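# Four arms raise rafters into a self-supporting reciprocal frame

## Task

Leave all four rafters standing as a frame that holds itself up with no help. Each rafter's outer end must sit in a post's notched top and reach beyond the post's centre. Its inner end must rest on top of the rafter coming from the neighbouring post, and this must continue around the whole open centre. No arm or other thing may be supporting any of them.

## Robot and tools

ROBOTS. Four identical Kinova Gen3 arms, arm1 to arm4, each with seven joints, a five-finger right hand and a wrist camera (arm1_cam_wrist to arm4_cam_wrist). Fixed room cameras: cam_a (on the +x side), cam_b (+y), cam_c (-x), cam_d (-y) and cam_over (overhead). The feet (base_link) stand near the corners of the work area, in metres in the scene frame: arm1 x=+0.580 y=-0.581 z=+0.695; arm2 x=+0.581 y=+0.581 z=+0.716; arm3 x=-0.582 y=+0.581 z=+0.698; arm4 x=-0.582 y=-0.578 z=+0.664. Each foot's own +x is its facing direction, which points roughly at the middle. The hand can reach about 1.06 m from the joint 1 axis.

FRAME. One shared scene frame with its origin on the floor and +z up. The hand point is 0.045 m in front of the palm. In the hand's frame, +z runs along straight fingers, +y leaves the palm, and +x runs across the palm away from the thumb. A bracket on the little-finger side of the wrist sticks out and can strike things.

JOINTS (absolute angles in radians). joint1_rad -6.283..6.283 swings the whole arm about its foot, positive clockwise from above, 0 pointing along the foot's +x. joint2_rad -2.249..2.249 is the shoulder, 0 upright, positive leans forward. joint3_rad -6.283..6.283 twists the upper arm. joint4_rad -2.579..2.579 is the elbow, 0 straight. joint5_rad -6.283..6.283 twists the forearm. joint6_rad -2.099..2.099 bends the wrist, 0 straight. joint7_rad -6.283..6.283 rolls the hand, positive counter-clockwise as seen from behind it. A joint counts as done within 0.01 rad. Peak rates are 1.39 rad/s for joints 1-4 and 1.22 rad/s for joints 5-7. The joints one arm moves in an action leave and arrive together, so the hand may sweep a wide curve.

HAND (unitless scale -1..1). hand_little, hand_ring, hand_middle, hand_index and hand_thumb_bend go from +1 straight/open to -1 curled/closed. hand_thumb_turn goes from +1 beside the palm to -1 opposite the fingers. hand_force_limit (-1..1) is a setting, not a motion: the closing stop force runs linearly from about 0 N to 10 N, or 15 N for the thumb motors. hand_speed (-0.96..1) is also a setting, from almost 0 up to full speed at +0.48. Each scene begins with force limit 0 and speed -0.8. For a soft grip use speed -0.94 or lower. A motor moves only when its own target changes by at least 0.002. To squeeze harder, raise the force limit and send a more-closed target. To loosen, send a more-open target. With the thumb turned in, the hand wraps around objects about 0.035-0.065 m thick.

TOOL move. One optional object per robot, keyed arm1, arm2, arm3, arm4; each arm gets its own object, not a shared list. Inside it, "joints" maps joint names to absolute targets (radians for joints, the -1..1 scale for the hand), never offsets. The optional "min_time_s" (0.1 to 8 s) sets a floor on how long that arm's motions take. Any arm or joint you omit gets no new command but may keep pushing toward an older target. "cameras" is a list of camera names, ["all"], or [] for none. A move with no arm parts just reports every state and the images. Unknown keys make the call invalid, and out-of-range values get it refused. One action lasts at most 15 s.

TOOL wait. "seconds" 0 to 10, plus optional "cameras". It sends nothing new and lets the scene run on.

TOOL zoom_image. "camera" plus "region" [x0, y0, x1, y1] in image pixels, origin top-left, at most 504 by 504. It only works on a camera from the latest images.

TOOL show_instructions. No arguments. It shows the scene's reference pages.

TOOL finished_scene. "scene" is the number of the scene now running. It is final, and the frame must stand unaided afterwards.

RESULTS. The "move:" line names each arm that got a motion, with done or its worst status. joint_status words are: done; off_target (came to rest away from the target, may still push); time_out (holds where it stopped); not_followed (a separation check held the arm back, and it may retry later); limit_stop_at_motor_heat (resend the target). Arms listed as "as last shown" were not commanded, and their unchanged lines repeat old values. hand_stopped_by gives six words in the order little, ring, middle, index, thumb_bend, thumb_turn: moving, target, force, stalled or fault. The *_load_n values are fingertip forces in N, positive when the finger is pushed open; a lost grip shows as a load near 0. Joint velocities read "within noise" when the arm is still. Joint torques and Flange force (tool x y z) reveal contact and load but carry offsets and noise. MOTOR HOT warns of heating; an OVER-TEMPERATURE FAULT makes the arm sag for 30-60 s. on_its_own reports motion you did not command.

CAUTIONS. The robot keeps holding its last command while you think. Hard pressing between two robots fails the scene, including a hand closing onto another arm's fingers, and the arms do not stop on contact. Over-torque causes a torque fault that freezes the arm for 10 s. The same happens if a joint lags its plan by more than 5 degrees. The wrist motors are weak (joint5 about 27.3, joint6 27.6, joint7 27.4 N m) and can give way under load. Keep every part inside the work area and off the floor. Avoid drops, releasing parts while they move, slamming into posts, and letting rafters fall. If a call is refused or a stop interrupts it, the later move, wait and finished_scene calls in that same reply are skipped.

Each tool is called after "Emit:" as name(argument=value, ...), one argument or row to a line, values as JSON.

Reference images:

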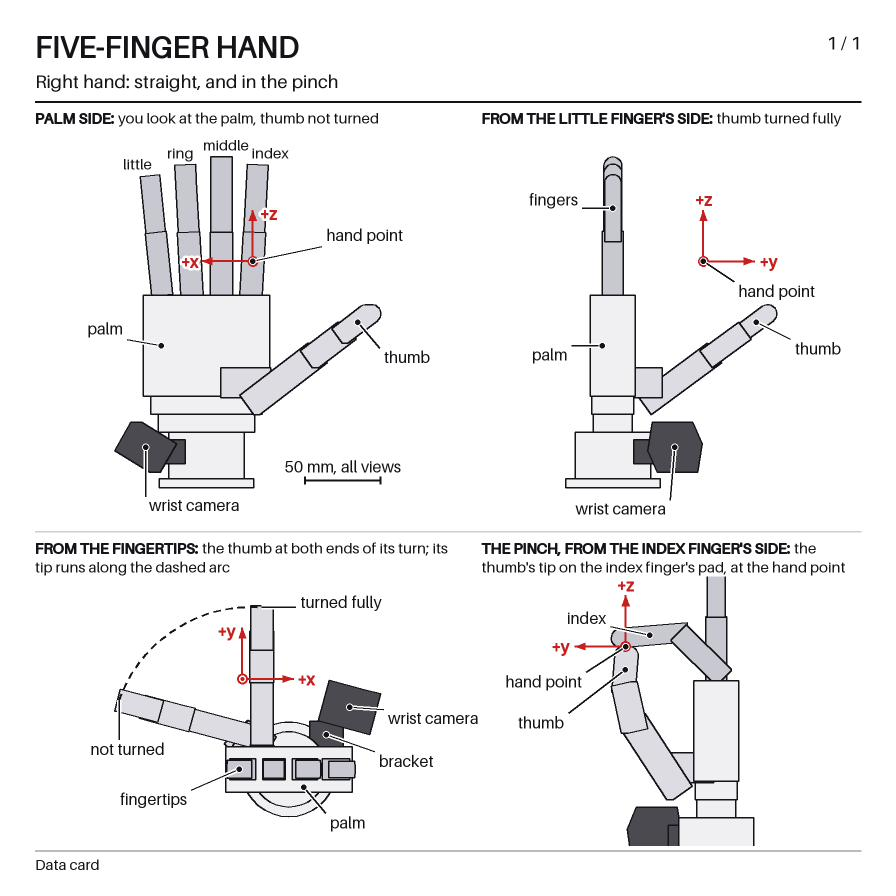

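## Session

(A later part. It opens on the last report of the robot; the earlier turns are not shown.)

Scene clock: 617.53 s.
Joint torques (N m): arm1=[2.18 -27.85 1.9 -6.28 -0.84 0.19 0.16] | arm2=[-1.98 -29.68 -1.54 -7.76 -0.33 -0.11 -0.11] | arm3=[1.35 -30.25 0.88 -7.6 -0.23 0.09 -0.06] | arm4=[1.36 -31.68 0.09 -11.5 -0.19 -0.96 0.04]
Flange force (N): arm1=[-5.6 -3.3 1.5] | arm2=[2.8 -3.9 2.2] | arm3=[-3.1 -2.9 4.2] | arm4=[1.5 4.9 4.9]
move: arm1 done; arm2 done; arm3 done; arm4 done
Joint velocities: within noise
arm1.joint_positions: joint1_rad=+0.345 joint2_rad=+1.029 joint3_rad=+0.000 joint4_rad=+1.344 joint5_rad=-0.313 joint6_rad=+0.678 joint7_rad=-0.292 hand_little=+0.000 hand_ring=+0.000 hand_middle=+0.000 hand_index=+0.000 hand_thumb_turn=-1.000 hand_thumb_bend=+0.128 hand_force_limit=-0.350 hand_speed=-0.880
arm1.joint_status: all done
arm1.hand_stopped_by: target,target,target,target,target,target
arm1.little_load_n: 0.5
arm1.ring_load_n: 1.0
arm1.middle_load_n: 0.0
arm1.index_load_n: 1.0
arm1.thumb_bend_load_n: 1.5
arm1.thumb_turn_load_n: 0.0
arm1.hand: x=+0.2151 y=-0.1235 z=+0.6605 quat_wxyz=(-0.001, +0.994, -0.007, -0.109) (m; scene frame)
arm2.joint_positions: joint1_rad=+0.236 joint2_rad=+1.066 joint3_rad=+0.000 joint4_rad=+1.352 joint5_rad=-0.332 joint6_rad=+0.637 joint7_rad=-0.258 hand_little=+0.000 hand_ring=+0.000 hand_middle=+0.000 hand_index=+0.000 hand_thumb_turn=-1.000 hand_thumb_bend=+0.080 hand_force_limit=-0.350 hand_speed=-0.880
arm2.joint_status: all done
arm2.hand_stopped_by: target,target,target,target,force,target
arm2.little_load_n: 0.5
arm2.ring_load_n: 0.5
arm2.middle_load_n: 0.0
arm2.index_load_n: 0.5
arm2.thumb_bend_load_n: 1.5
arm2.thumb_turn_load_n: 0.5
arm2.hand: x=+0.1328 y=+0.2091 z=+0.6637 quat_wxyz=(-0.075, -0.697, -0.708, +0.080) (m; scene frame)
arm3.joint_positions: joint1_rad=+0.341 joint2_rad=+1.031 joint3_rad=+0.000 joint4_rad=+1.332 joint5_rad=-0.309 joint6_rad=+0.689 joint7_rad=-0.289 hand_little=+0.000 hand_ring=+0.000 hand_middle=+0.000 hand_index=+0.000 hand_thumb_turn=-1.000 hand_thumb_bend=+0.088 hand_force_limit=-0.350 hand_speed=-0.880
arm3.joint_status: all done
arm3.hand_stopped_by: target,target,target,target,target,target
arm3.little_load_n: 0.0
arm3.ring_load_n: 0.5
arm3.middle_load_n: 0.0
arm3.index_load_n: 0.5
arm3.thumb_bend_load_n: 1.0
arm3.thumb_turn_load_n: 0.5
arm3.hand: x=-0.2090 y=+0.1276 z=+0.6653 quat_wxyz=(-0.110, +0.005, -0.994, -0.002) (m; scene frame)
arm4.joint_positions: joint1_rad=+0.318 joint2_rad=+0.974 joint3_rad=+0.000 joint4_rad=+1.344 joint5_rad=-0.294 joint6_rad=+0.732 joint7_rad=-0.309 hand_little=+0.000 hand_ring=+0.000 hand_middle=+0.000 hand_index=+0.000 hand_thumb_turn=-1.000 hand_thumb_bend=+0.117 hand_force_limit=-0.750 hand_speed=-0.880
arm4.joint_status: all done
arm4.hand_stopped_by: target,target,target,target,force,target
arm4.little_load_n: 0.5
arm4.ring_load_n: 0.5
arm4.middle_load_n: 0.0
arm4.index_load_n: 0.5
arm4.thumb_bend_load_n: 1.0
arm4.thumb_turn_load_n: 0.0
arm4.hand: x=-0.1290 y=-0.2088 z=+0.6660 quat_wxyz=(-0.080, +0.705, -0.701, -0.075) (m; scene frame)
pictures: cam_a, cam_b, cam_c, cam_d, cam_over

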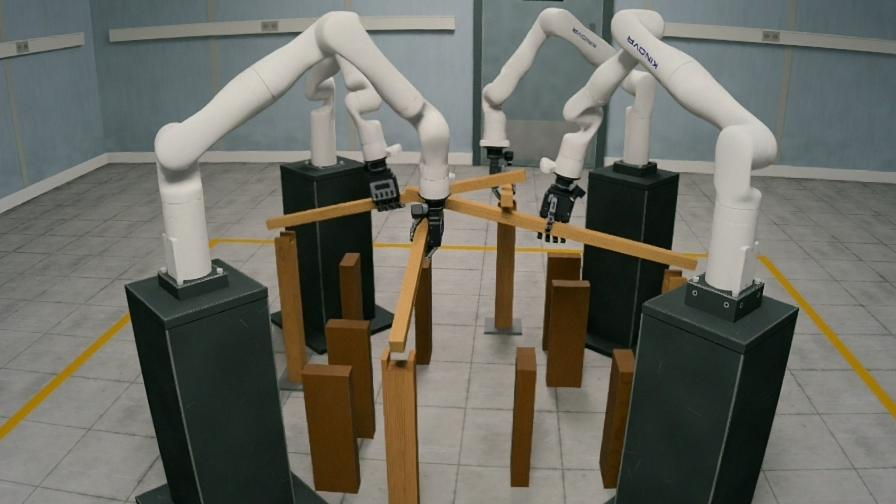

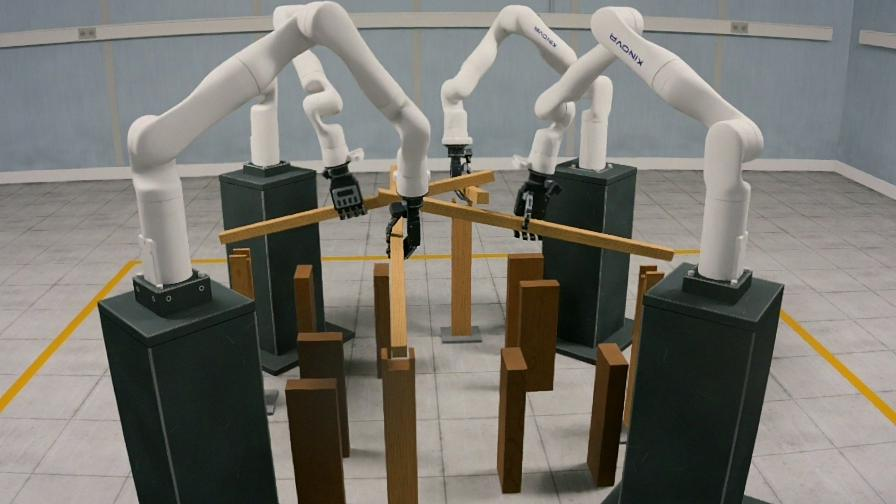

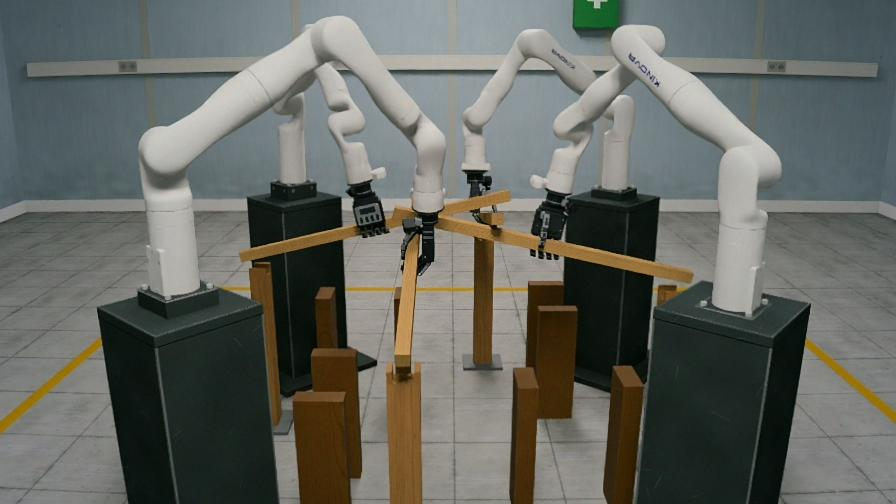

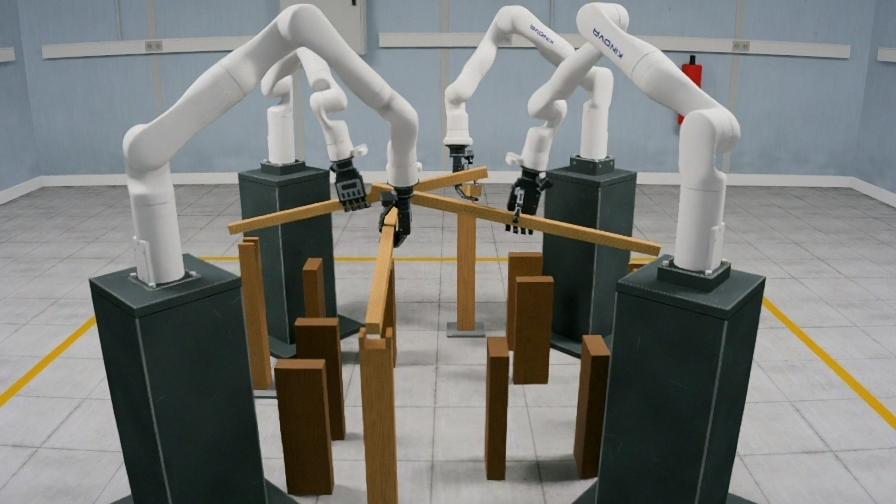

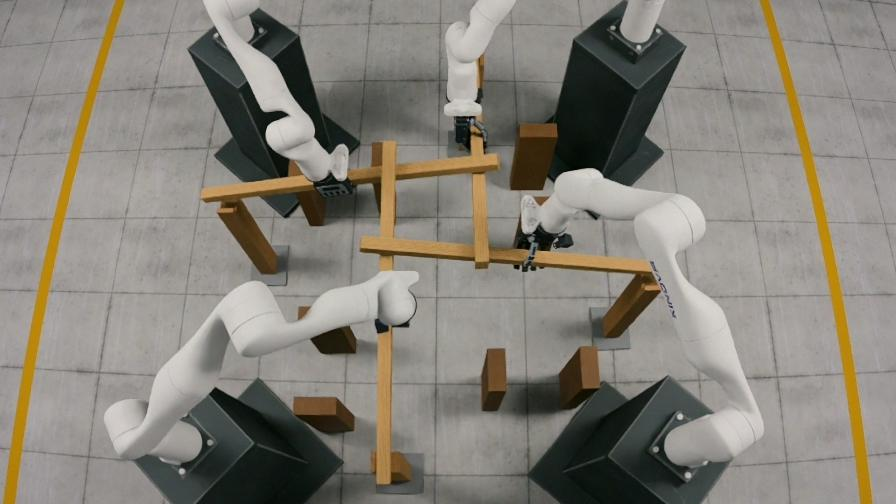

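Emit:
move(
  arm1={"joints":{"joint1_rad":0.3348,"joint2_rad":1.0875,"joint4_rad":1.3188,"joint5_rad":-0.2852,"joint6_rad":0.6516,"joint7_rad":-0.3178},"min_time_s":3},
  arm2={"joints":{"joint1_rad":0.2252,"joint2_rad":1.1219,"joint4_rad":1.3230,"joint5_rad":-0.3013,"joint6_rad":0.6165,"joint7_rad":-0.2887},"min_time_s":3},
  arm3={"joints":{"joint1_rad":0.3317,"joint2_rad":1.0977,"joint4_rad":1.3013,"joint5_rad":-0.2834,"joint6_rad":0.6602,"joint7_rad":-0.3120},"min_time_s":3},
  arm4={"joints":{"joint1_rad":0.3101,"joint2_rad":1.0348,"joint4_rad":1.3137,"joint5_rad":-0.2668,"joint6_rad":0.7092,"joint7_rad":-0.3318},"min_time_s":3},
  cameras=["cam_a","cam_b","cam_c","cam_d"],
)

Emit:
zoom_image(
  camera="cam_a",
  region=[370, 320, 430, 380],
)

Emit:
zoom_image(
  camera="cam_b",
  region=[370, 320, 430, 380],
)

Emit:
zoom_image(
  camera="cam_c",
  region=[370, 335, 430, 395],
)

Emit:
zoom_image(
  camera="cam_d",
  region=[340, 300, 400, 360],
)

Scene clock: 728.33 s.
Joint torques (N m): arm1=[2.22 -28.11 1.99 -5.87 -0.74 0.24 0.11] | arm2=[-1.95 -30.04 -1.5 -7.39 -0.31 -0.04 -0.08] | arm3=[1.38 -30.6 0.98 -7.19 -0.18 0.14 -0.08] | arm4=[1.48 -32.32 0.14 -11.2 -0.18 -0.91 0.04]
Flange force (N): arm1=[-5.7 -3.4 1.6] | arm2=[2.4 -4.1 2.5] | arm3=[-3.2 -2.9 4.3] | arm4=[1.2 4.9 4.9]
move: arm1 done; arm2 done; arm3 done; arm4 done
Joint velocities: within noise
arm1.joint_positions: joint1_rad=+0.335 joint2_rad=+1.088 joint3_rad=+0.000 joint4_rad=+1.319 joint5_rad=-0.285 joint6_rad=+0.652 joint7_rad=-0.318 hand_little=+0.000 hand_ring=+0.000 hand_middle=+0.000 hand_index=+0.000 hand_thumb_turn=-1.000 hand_thumb_bend=+0.128 hand_force_limit=-0.350 hand_speed=-0.880
arm1.joint_status: all done
arm1.hand_stopped_by: target,target,target,target,target,target
arm1.little_load_n: 0.5
arm1.ring_load_n: 1.0
arm1.middle_load_n: 0.0
arm1.index_load_n: 0.5
arm1.thumb_bend_load_n: 1.5
arm1.thumb_turn_load_n: 0.0
arm1.hand: x=+0.2153 y=-0.1225 z=+0.6297 quat_wxyz=(-0.001, +0.995, -0.007, -0.097) (m; scene frame)
arm2.joint_positions: joint1_rad=+0.225 joint2_rad=+1.122 joint3_rad=+0.000 joint4_rad=+1.323 joint5_rad=-0.301 joint6_rad=+0.616 joint7_rad=-0.289 hand_little=+0.000 hand_ring=+0.000 hand_middle=+0.000 hand_index=+0.000 hand_thumb_turn=-1.000 hand_thumb_bend=+0.080 hand_force_limit=-0.350 hand_speed=-0.880
arm2.joint_status: all done
arm2.hand_stopped_by: target,target,target,target,force,target
arm2.little_load_n: 0.5
arm2.ring_load_n: 0.5
arm2.middle_load_n: 0.0
arm2.index_load_n: 0.5
arm2.thumb_bend_load_n: 1.5
arm2.thumb_turn_load_n: 0.5
arm2.hand: x=+0.1315 y=+0.2092 z=+0.6348 quat_wxyz=(-0.066, -0.698, -0.709, +0.072) (m; scene frame)
arm3.joint_positions: joint1_rad=+0.332 joint2_rad=+1.098 joint3_rad=+0.000 joint4_rad=+1.301 joint5_rad=-0.283 joint6_rad=+0.660 joint7_rad=-0.312 hand_little=+0.000 hand_ring=+0.000 hand_middle=+0.000 hand_index=+0.000 hand_thumb_turn=-1.000 hand_thumb_bend=+0.088 hand_force_limit=-0.350 hand_speed=-0.880
arm3.joint_status: all done
arm3.hand_stopped_by: target,target,target,target,target,target
arm3.little_load_n: 0.5
arm3.ring_load_n: 0.5
arm3.middle_load_n: 0.0
arm3.index_load_n: 0.5
arm3.thumb_bend_load_n: 1.0
arm3.thumb_turn_load_n: 0.0
arm3.hand: x=-0.2090 y=+0.1257 z=+0.6305 quat_wxyz=(-0.098, +0.005, -0.995, -0.002) (m; scene frame)
arm4.joint_positions: joint1_rad=+0.310 joint2_rad=+1.035 joint3_rad=+0.000 joint4_rad=+1.314 joint5_rad=-0.267 joint6_rad=+0.709 joint7_rad=-0.332 hand_little=+0.000 hand_ring=+0.000 hand_middle=+0.000 hand_index=+0.000 hand_thumb_turn=-1.000 hand_thumb_bend=+0.117 hand_force_limit=-0.750 hand_speed=-0.880
arm4.joint_status: all done
arm4.hand_stopped_by: target,target,target,target,force,target
arm4.little_load_n: 0.0
arm4.ring_load_n: 0.5
arm4.middle_load_n: 0.0
arm4.index_load_n: 0.5
arm4.thumb_bend_load_n: 1.0
arm4.thumb_turn_load_n: 0.5
arm4.hand: x=-0.1247 y=-0.2090 z=+0.6351 quat_wxyz=(-0.072, +0.706, -0.702, -0.066) (m; scene frame)
pictures: cam_a, cam_b, cam_c, cam_d

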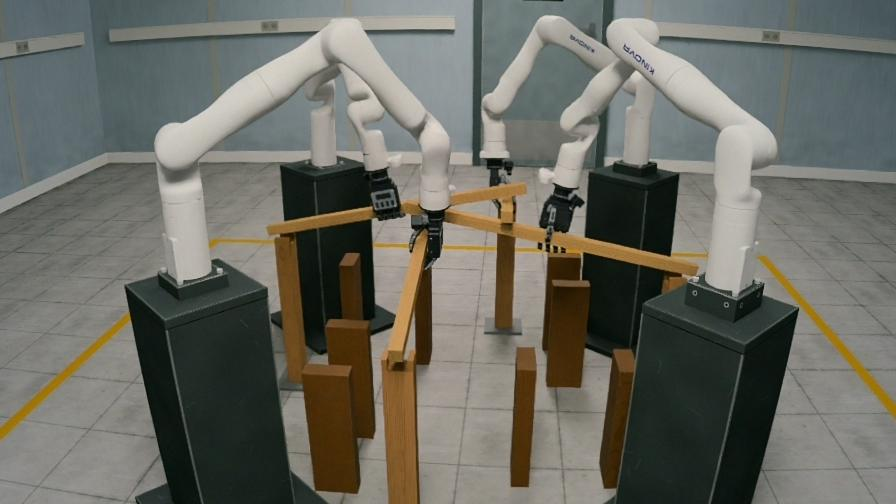

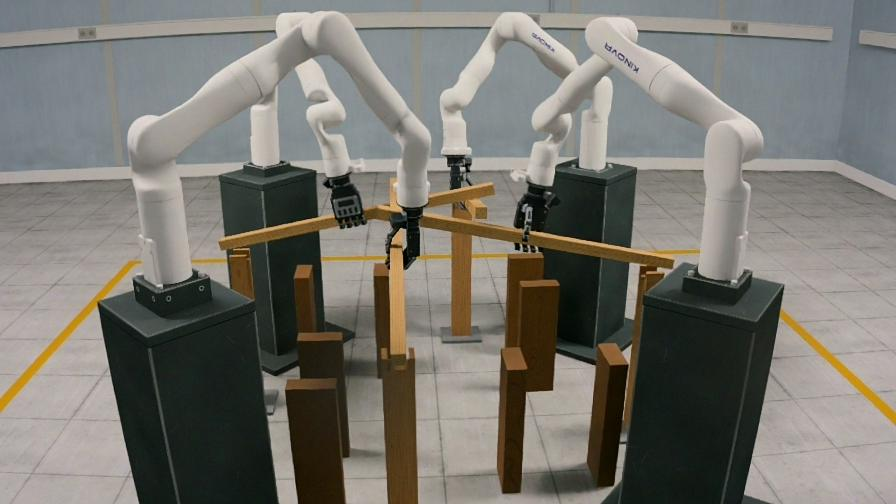

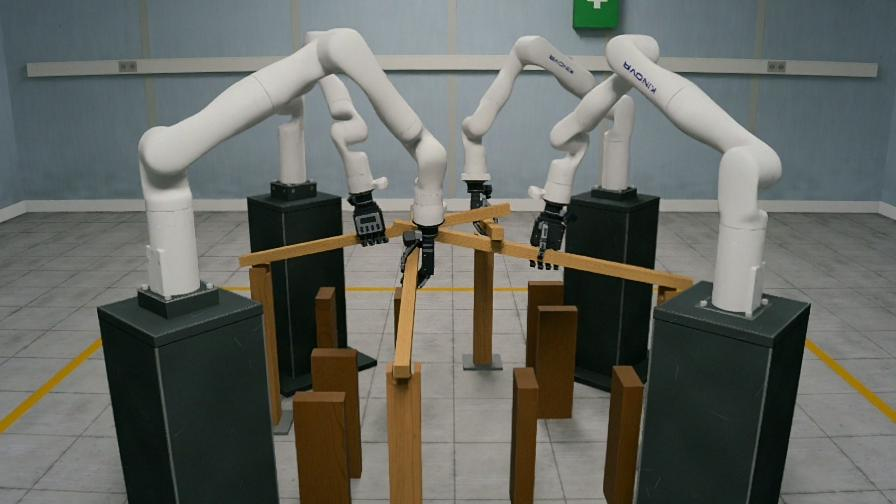

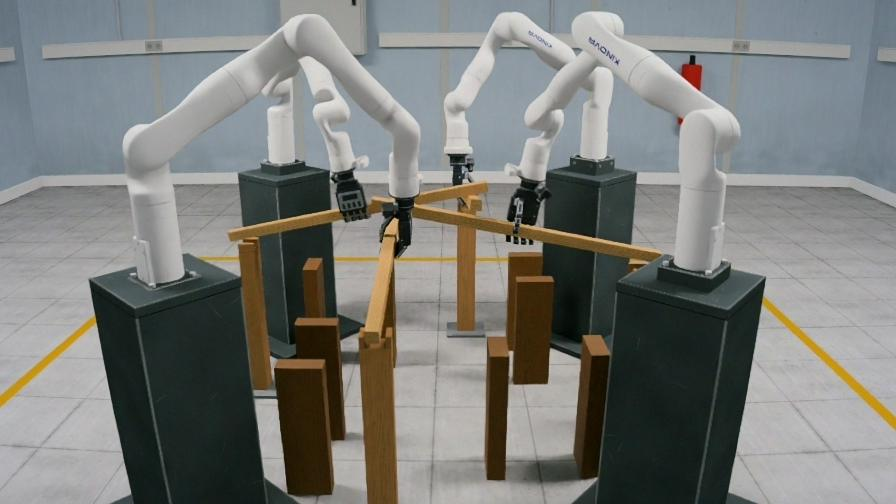

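Scaled by 8.400 from the camera's 896x504 image, which has a finer 1280x720 frame.

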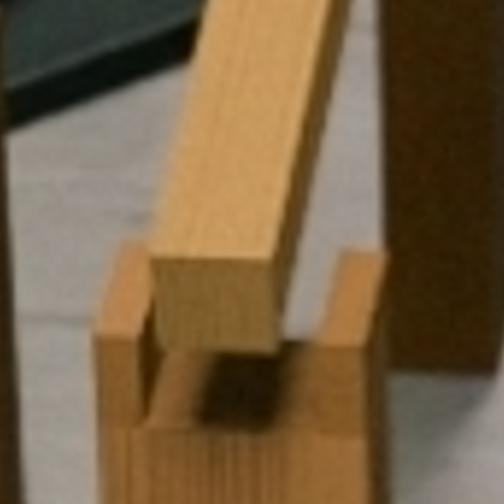

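Scaled by 8.400 from the camera's 896x504 image, which has a finer 1280x720 frame.

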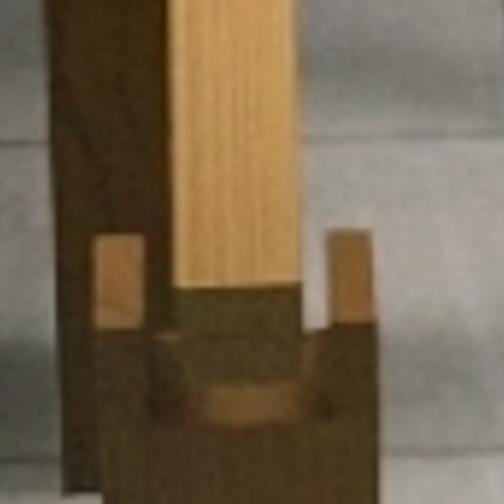

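Scaled by 8.400 from the camera's 896x504 image, which has a finer 1280x720 frame.

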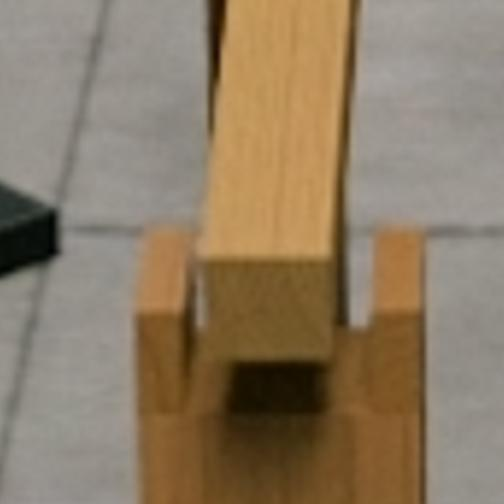

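Scaled by 8.400 from the camera's 896x504 image, which has a finer 1280x720 frame.

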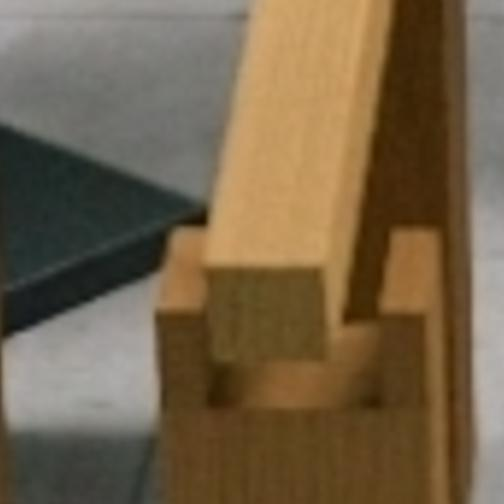

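Emit:
move(
  arm1={"joints":{"joint1_rad":0.3107,"joint2_rad":1.1940,"joint4_rad":1.2543,"joint5_rad":-0.2114,"joint6_rad":0.6258,"joint7_rad":-0.3945},"min_time_s":5},
  arm2={"joints":{"joint1_rad":0.1951,"joint2_rad":1.2320,"joint4_rad":1.2401,"joint5_rad":-0.1963,"joint6_rad":0.6084,"joint7_rad":-0.4005},"min_time_s":5},
  arm3={"joints":{"joint1_rad":0.3104,"joint2_rad":1.1994,"joint4_rad":1.2371,"joint5_rad":-0.2159,"joint6_rad":0.6373,"joint7_rad":-0.3812},"min_time_s":5},
  arm4={"joints":{"joint1_rad":0.2818,"joint2_rad":1.1436,"joint4_rad":1.2368,"joint5_rad":-0.1712,"joint6_rad":0.6998,"joint7_rad":-0.4281},"min_time_s":5},
  cameras=["cam_a","cam_b","cam_c","cam_d","cam_over"],
)

Emit:
zoom_image(
  camera="cam_a",
  region=[370, 320, 430, 380],
)

Emit:
zoom_image(
  camera="cam_b",
  region=[370, 320, 430, 380],
)

Emit:
zoom_image(
  camera="cam_c",
  region=[370, 335, 430, 395],
)

Emit:
zoom_image(
  camera="cam_d",
  region=[340, 300, 400, 360],
)

Emit:
zoom_image(
  camera="cam_over",
  region=[340, 120, 520, 300],
)

Scene clock: 780.77 s.
Joint torques (N m): arm1=[2.21 -26.96 2.28 -4.92 -0.56 0.1 0.15] | arm2=[-1.73 -31.03 -1 -8.07 -0.23 -0.66 -0.31] | arm3=[1.26 -28.57 1.28 -6.19 0.09 -0.22 -0.04] | arm4=[1.62 -30.79 0.69 -10.33 0.24 -1.33 0.08]
Flange force (N): arm1=[-6.3 -3.6 -1.3] | arm2=[3.4 -2.0 1.8] | arm3=[-3.8 -2.7 -0.6] | arm4=[0.7 5.9 -0.2]
move: arm1 done; arm2 done; arm3 done; arm4 done
Joint velocities: within noise
arm1.joint_positions: joint1_rad=+0.311 joint2_rad=+1.194 joint3_rad=+0.000 joint4_rad=+1.254 joint5_rad=-0.211 joint6_rad=+0.626 joint7_rad=-0.394 hand_little=+0.000 hand_ring=+0.000 hand_middle=+0.000 hand_index=+0.000 hand_thumb_turn=-1.000 hand_thumb_bend=+0.128 hand_force_limit=-0.350 hand_speed=-0.880
arm1.joint_status: all done
arm1.hand_stopped_by: target,target,target,target,target,target
arm1.little_load_n: 0.5
arm1.ring_load_n: 0.0
arm1.middle_load_n: 0.0
arm1.index_load_n: 0.0
arm1.thumb_bend_load_n: 0.5
arm1.thumb_turn_load_n: 0.5
arm1.hand: x=+0.2156 y=-0.1219 z=+0.5758 quat_wxyz=(-0.001, +0.998, -0.007, -0.070) (m; scene frame)
arm2.joint_positions: joint1_rad=+0.195 joint2_rad=+1.232 joint3_rad=+0.000 joint4_rad=+1.240 joint5_rad=-0.196 joint6_rad=+0.608 joint7_rad=-0.401 hand_little=+0.000 hand_ring=+0.000 hand_middle=+0.000 hand_index=+0.000 hand_thumb_turn=-1.000 hand_thumb_bend=+0.080 hand_force_limit=-0.350 hand_speed=-0.880
arm2.joint_status: all done
arm2.hand_stopped_by: target,target,target,target,force,target
arm2.little_load_n: 2.5
arm2.ring_load_n: 0.5
arm2.middle_load_n: 0.0
arm2.index_load_n: 0.0
arm2.thumb_bend_load_n: 4.5
arm2.thumb_turn_load_n: -1.0
arm2.hand: x=+0.1299 y=+0.2095 z=+0.5810 quat_wxyz=(-0.042, -0.700, -0.711, +0.048) (m; scene frame)
arm3.joint_positions: joint1_rad=+0.310 joint2_rad=+1.199 joint3_rad=+0.000 joint4_rad=+1.237 joint5_rad=-0.216 joint6_rad=+0.637 joint7_rad=-0.381 hand_little=+0.000 hand_ring=+0.000 hand_middle=+0.000 hand_index=+0.000 hand_thumb_turn=-1.000 hand_thumb_bend=+0.087 hand_force_limit=-0.350 hand_speed=-0.880
arm3.joint_status: all done
arm3.hand_stopped_by: target,target,target,target,target,target
arm3.little_load_n: 0.0
arm3.ring_load_n: 0.0
arm3.middle_load_n: 0.0
arm3.index_load_n: 0.0
arm3.thumb_bend_load_n: 1.0
arm3.thumb_turn_load_n: 0.0
arm3.hand: x=-0.2092 y=+0.1245 z=+0.5793 quat_wxyz=(-0.073, +0.005, -0.997, -0.002) (m; scene frame)
arm4.joint_positions: joint1_rad=+0.282 joint2_rad=+1.144 joint3_rad=+0.000 joint4_rad=+1.237 joint5_rad=-0.171 joint6_rad=+0.700 joint7_rad=-0.428 hand_little=+0.000 hand_ring=+0.000 hand_middle=+0.000 hand_index=+0.000 hand_thumb_turn=-1.000 hand_thumb_bend=+0.118 hand_force_limit=-0.750 hand_speed=-0.880
arm4.joint_status: all done
arm4.hand_stopped_by: target,target,target,target,force,target
arm4.little_load_n: 0.0
arm4.ring_load_n: 0.0
arm4.middle_load_n: 0.0
arm4.index_load_n: 0.0
arm4.thumb_bend_load_n: 1.0
arm4.thumb_turn_load_n: 0.0
arm4.hand: x=-0.1202 y=-0.2093 z=+0.5817 quat_wxyz=(-0.047, +0.707, -0.704, -0.041) (m; scene frame)
pictures: cam_a, cam_b, cam_c, cam_d, cam_over

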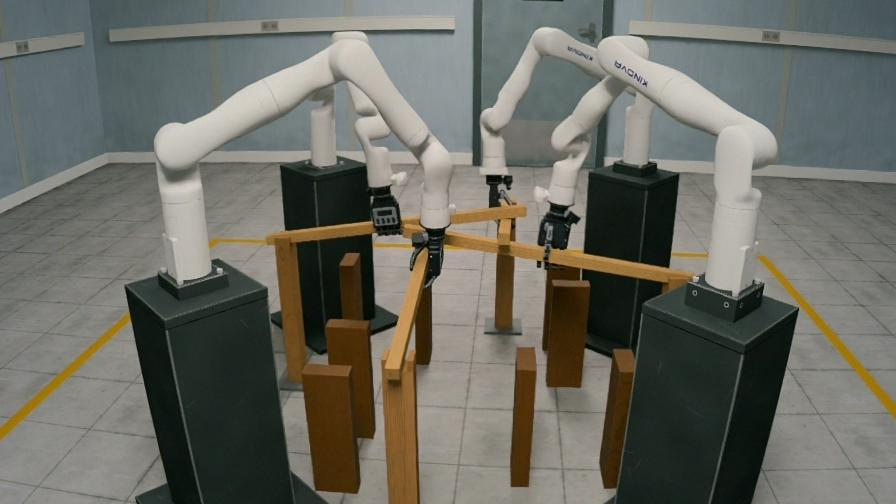

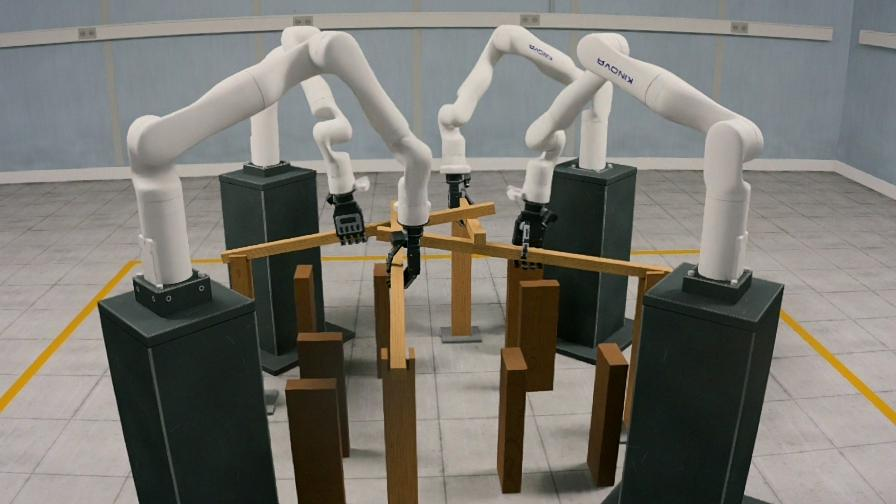

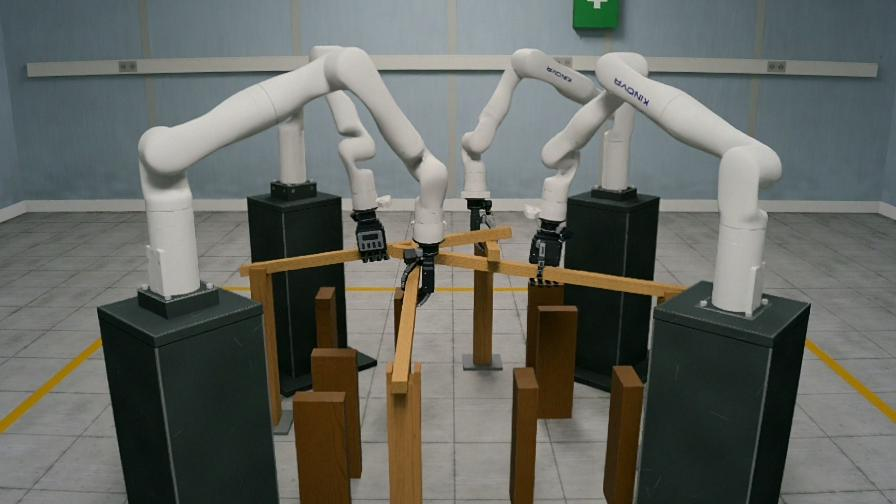

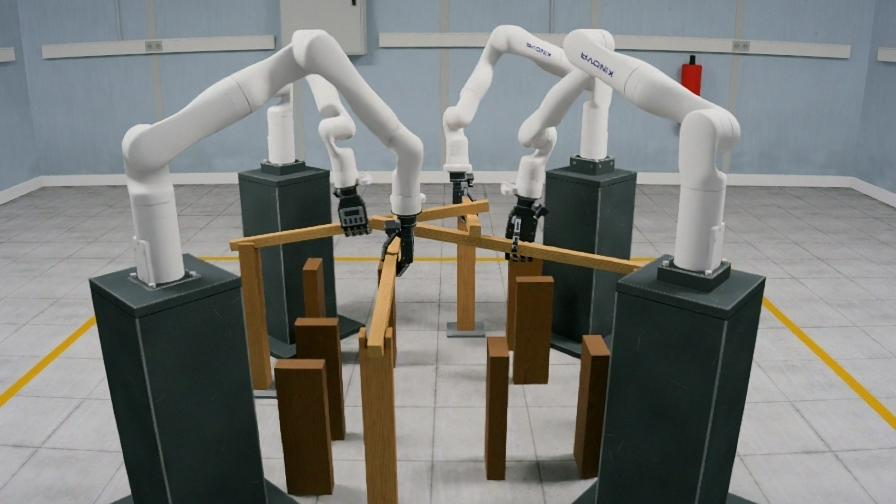

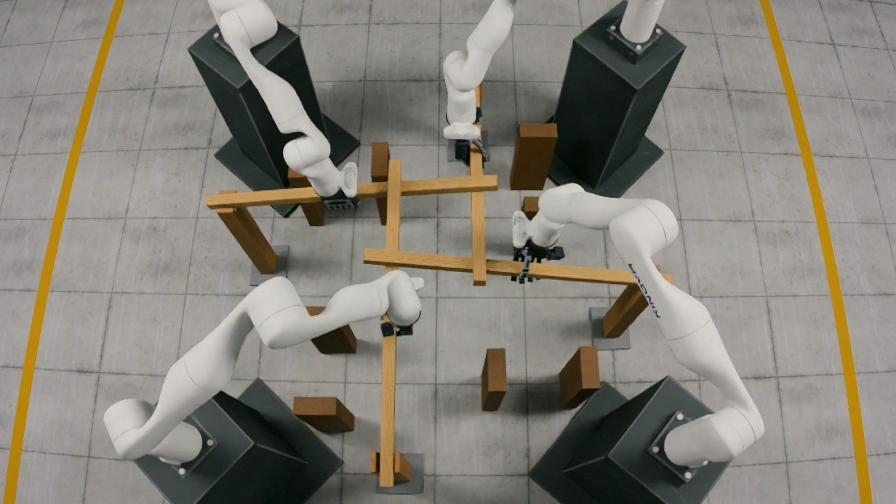

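Scaled by 8.400 from the camera's 896x504 image, which has a finer 1280x720 frame.

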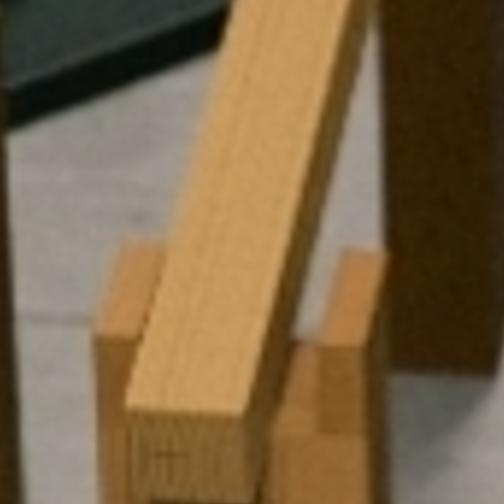

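Scaled by 8.400 from the camera's 896x504 image, which has a finer 1280x720 frame.

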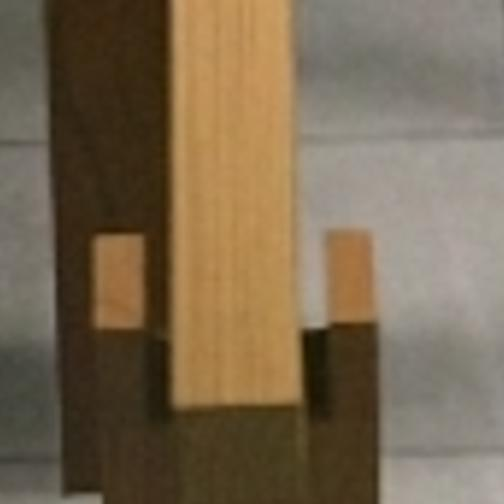

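Scaled by 8.400 from the camera's 896x504 image, which has a finer 1280x720 frame.

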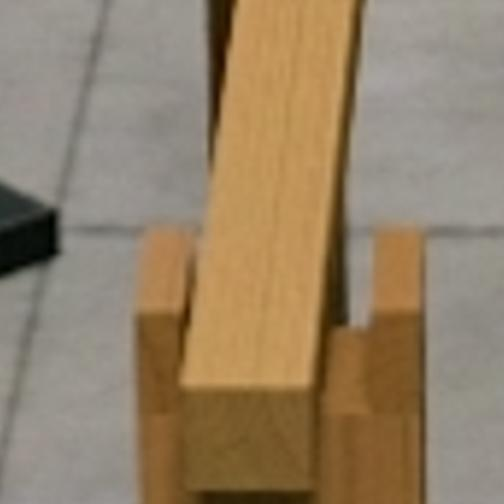

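Scaled by 8.400 from the camera's 896x504 image, which has a finer 1280x720 frame.

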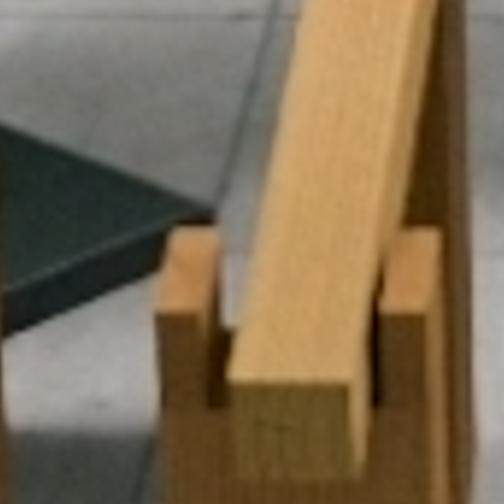

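Scaled by 2.800 from the camera's 896x504 image, which has a finer 1280x720 frame.

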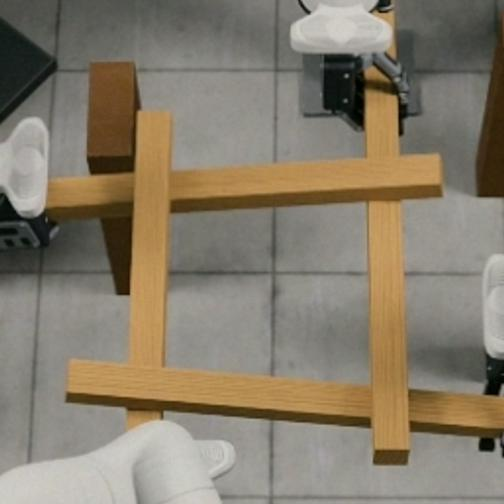

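Emit:
move(
  arm1={"joints":{"hand_thumb_bend":1.0,"hand_speed":-0.75}},
  arm2={"joints":{"hand_thumb_bend":1.0,"hand_speed":-0.75}},
  arm3={"joints":{"hand_thumb_bend":1.0,"hand_speed":-0.75}},
  arm4={"joints":{"hand_thumb_bend":1.0,"hand_speed":-0.75}},
  cameras=["cam_a","cam_b","cam_c","cam_d"],
)

Emit:
zoom_image(
  camera="cam_b",
  region=[350, 180, 500, 400],
)

Emit:
zoom_image(
  camera="cam_a",
  region=[370, 180, 540, 400],
)

Emit:
zoom_image(
  camera="cam_c",
  region=[370, 200, 530, 400],
)

Emit:
zoom_image(
  camera="cam_d",
  region=[345, 180, 505, 380],
)

Scene clock: 796.47 s.
Joint torques (N m): arm1=[2.16 -27.05 2.28 -4.84 -0.52 0.12 0.19] | arm2=[-2.01 -30.62 -1.33 -7.13 -0.13 -0.17 -0.03] | arm3=[1.32 -29.47 1.22 -6.22 0.06 0.08 -0.03] | arm4=[1.42 -30.91 0.46 -9.96 0.16 -0.97 0.06]
Flange force (N): arm1=[-6.4 -4.0 -1.1] | arm2=[2.2 -4.1 2.4] | arm3=[-3.9 -3.0 1.5] | arm4=[0.6 5.0 0.7]
move: arm1 done; arm2 done; arm3 done; arm4 done
Joint velocities: within noise
arm1.joint_positions: joint1_rad=+0.311 joint2_rad=+1.194 joint3_rad=+0.000 joint4_rad=+1.254 joint5_rad=-0.211 joint6_rad=+0.626 joint7_rad=-0.394 hand_little=+0.000 hand_ring=+0.000 hand_middle=+0.000 hand_index=+0.000 hand_thumb_turn=-1.000 hand_thumb_bend=+1.000 hand_force_limit=-0.350 hand_speed=-0.750
arm1.joint_status: all done
arm1.hand_stopped_by: target,target,target,target,target,target
arm1.little_load_n: 0.5
arm1.ring_load_n: 0.0
arm1.middle_load_n: 0.0
arm1.index_load_n: 0.0
arm1.thumb_bend_load_n: 0.0
arm1.thumb_turn_load_n: 0.0
arm1.hand: x=+0.2156 y=-0.1219 z=+0.5757 quat_wxyz=(-0.001, +0.998, -0.007, -0.070) (m; scene frame)
arm2.joint_positions: joint1_rad=+0.195 joint2_rad=+1.232 joint3_rad=+0.000 joint4_rad=+1.240 joint5_rad=-0.196 joint6_rad=+0.608 joint7_rad=-0.401 hand_little=+0.000 hand_ring=+0.000 hand_middle=+0.000 hand_index=+0.000 hand_thumb_turn=-1.000 hand_thumb_bend=+1.000 hand_force_limit=-0.350 hand_speed=-0.750
arm2.joint_status: all done
arm2.hand_stopped_by: target,target,target,target,target,target
arm2.little_load_n: 1.0
arm2.ring_load_n: 0.0
arm2.middle_load_n: 0.0
arm2.index_load_n: 0.0
arm2.thumb_bend_load_n: 0.0
arm2.thumb_turn_load_n: 0.0
arm2.hand: x=+0.1299 y=+0.2095 z=+0.5810 quat_wxyz=(-0.042, -0.700, -0.711, +0.048) (m; scene frame)
arm3.joint_positions: joint1_rad=+0.310 joint2_rad=+1.199 joint3_rad=+0.000 joint4_rad=+1.237 joint5_rad=-0.216 joint6_rad=+0.637 joint7_rad=-0.381 hand_little=+0.000 hand_ring=+0.000 hand_middle=+0.000 hand_index=+0.000 hand_thumb_turn=-1.000 hand_thumb_bend=+1.000 hand_force_limit=-0.350 hand_speed=-0.750
arm3.joint_status: all done
arm3.hand_stopped_by: target,target,target,target,target,target
arm3.little_load_n: 0.0
arm3.ring_load_n: 0.0
arm3.middle_load_n: 0.0
arm3.index_load_n: 0.0
arm3.thumb_bend_load_n: 0.0
arm3.thumb_turn_load_n: 0.0
arm3.hand: x=-0.2092 y=+0.1245 z=+0.5793 quat_wxyz=(-0.073, +0.005, -0.997, -0.002) (m; scene frame)
arm4.joint_positions: joint1_rad=+0.282 joint2_rad=+1.144 joint3_rad=+0.000 joint4_rad=+1.237 joint5_rad=-0.171 joint6_rad=+0.700 joint7_rad=-0.428 hand_little=+0.000 hand_ring=+0.000 hand_middle=+0.000 hand_index=+0.000 hand_thumb_turn=-1.000 hand_thumb_bend=+1.000 hand_force_limit=-0.750 hand_speed=-0.750
arm4.joint_status: all done
arm4.hand_stopped_by: target,target,target,target,target,target
arm4.little_load_n: 0.0
arm4.ring_load_n: 0.0
arm4.middle_load_n: 0.0
arm4.index_load_n: 0.0
arm4.thumb_bend_load_n: -0.5
arm4.thumb_turn_load_n: 0.0
arm4.hand: x=-0.1202 y=-0.2093 z=+0.5817 quat_wxyz=(-0.047, +0.707, -0.704, -0.041) (m; scene frame)
pictures: cam_a, cam_b, cam_c, cam_d

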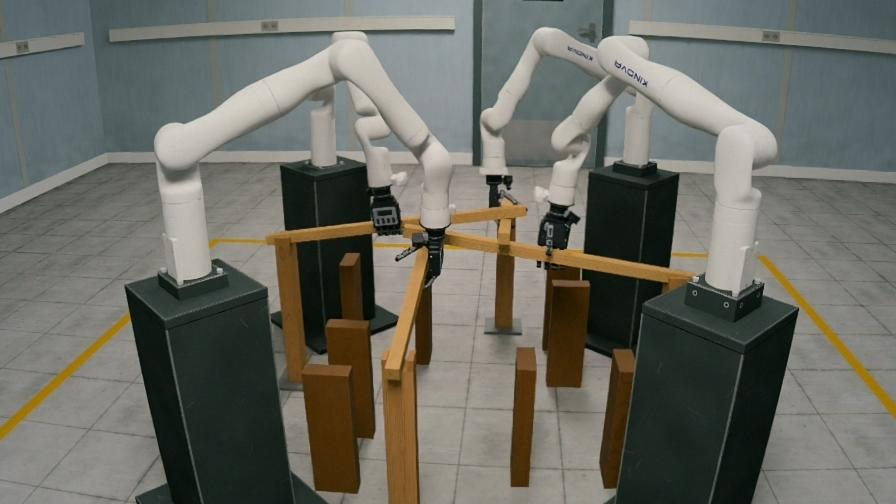

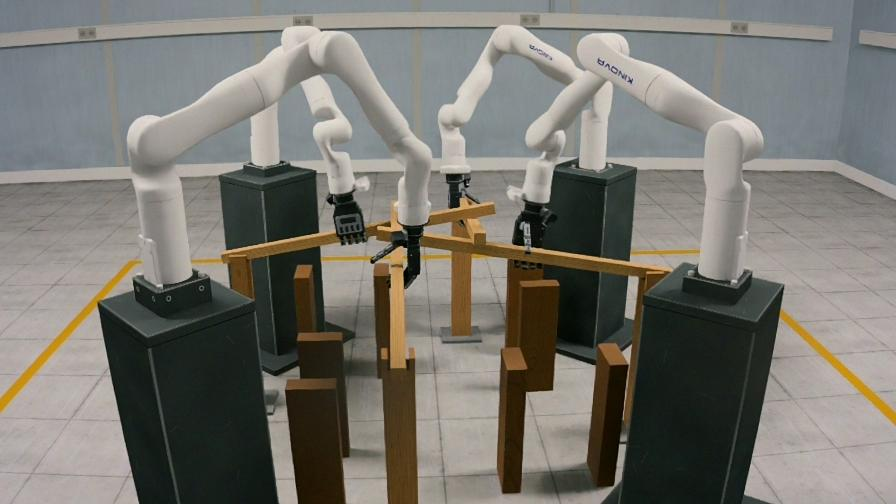

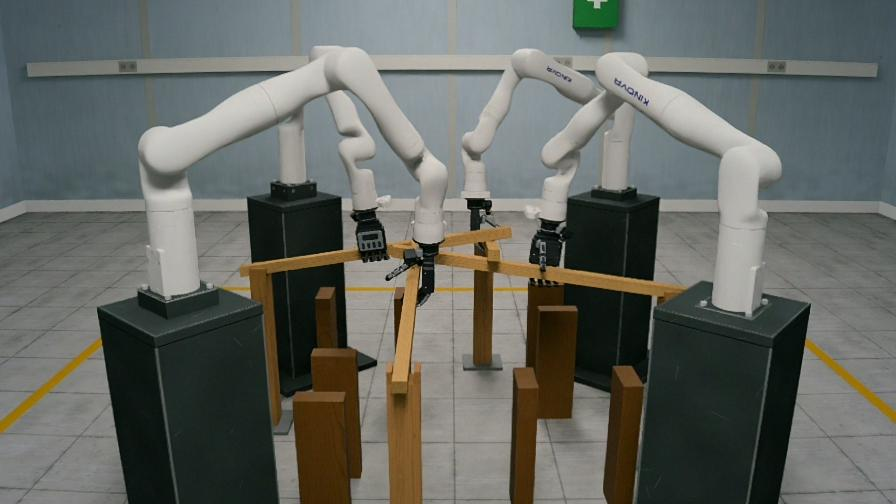

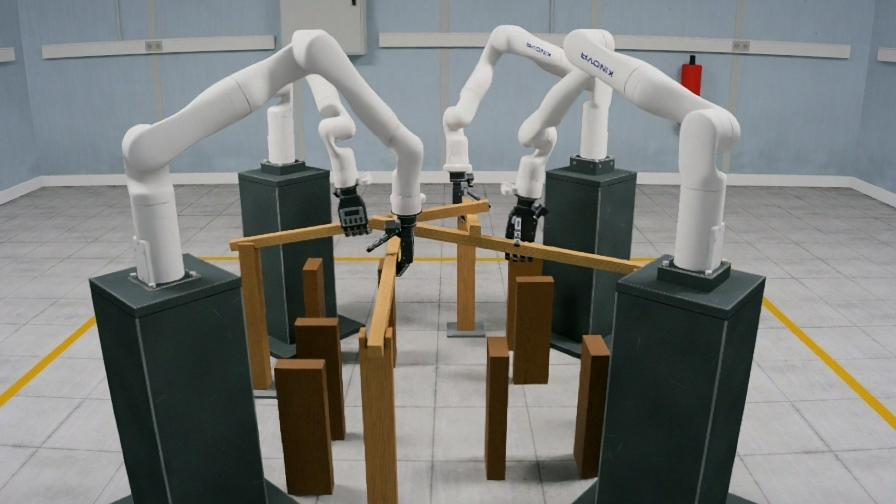

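Scaled by 2.291 from the camera's 896x504 image, which has a finer 1280x720 frame.

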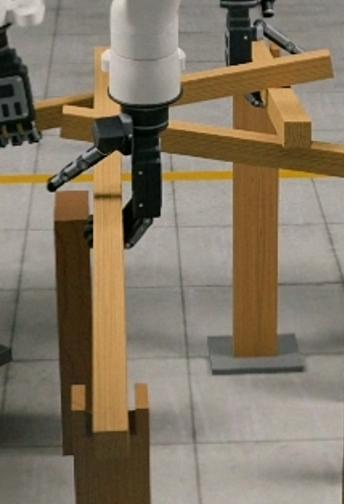

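Scaled by 2.291 from the camera's 896x504 image, which has a finer 1280x720 frame.

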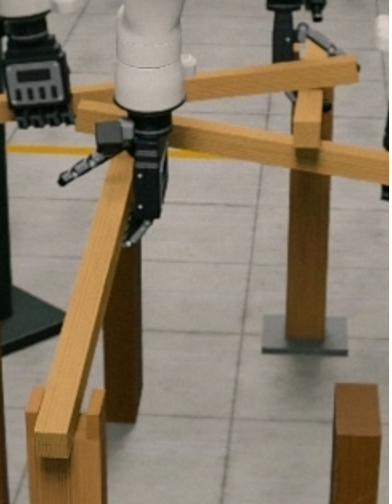

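Scaled by 2.520 from the camera's 896x504 image, which has a finer 1280x720 frame.

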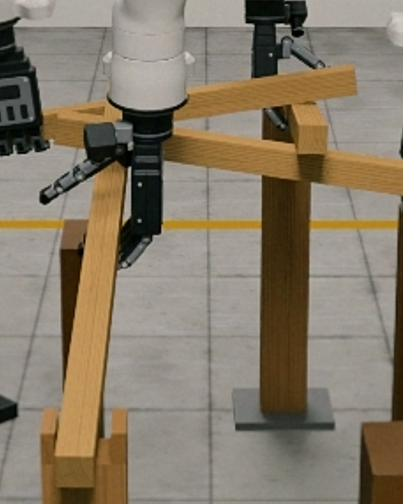

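Scaled by 2.520 from the camera's 896x504 image, which has a finer 1280x720 frame.

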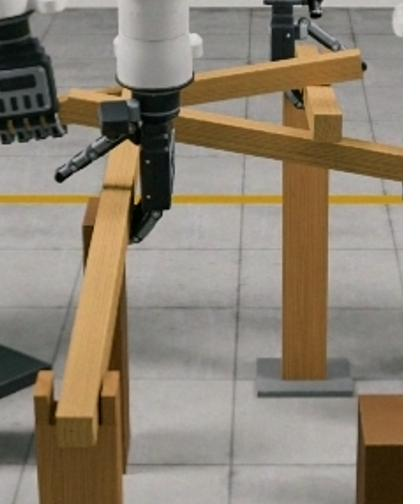

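Emit:
move(
  arm2={"joints":{"joint2_rad":1.2379,"joint4_rad":1.2375,"joint6_rad":0.6051},"min_time_s":1.5},
  cameras=[],
)

Scene clock: 805.10 s.
Joint torques (N m): arm1=[2.03 -27.25 2.12 -5.02 -0.53 0.17 0.18] | arm2=[-1.94 -29 -1.22 -6.5 -0.03 -0.07 -0.07] | arm3=[1.37 -29.47 1.27 -6.21 0.03 0.03 -0.05] | arm4=[1.36 -30.88 0.44 -10.04 0.14 -0.99 0.09]
Flange force (N): arm1=[-5.9 -3.6 -0.8] | arm2=[1.8 -4.0 -0.1] | arm3=[-4.0 -3.1 1.5] | arm4=[0.8 5.3 0.6]
move: arm2 done
Joint velocities: within noise
arm1, arm3, arm4: as last shown
arm2.joint_positions: joint1_rad=+0.195 joint2_rad=+1.238 joint3_rad=+0.000 joint4_rad=+1.238 joint5_rad=-0.196 joint6_rad=+0.605 joint7_rad=-0.401 hand_little=+0.000 hand_ring=+0.000 hand_middle=+0.000 hand_index=+0.000 hand_thumb_turn=-1.000 hand_thumb_bend=+1.000 hand_force_limit=-0.350 hand_speed=-0.750
arm2.joint_status: all done
arm2.hand_stopped_by: target,target,target,target,target,target
arm2.little_load_n: 0.5
arm2.ring_load_n: 0.0
arm2.middle_load_n: 0.0
arm2.index_load_n: 0.0
arm2.thumb_bend_load_n: 0.0
arm2.thumb_turn_load_n: 0.0
arm2.hand: x=+0.1298 y=+0.2096 z=+0.5780 quat_wxyz=(-0.042, -0.700, -0.711, +0.048) (m; scene frame)
arm3.middle_load_n: 0.5
arm4.thumb_bend_load_n: 0.0
pictures: none
No camera images: "cameras" was empty.


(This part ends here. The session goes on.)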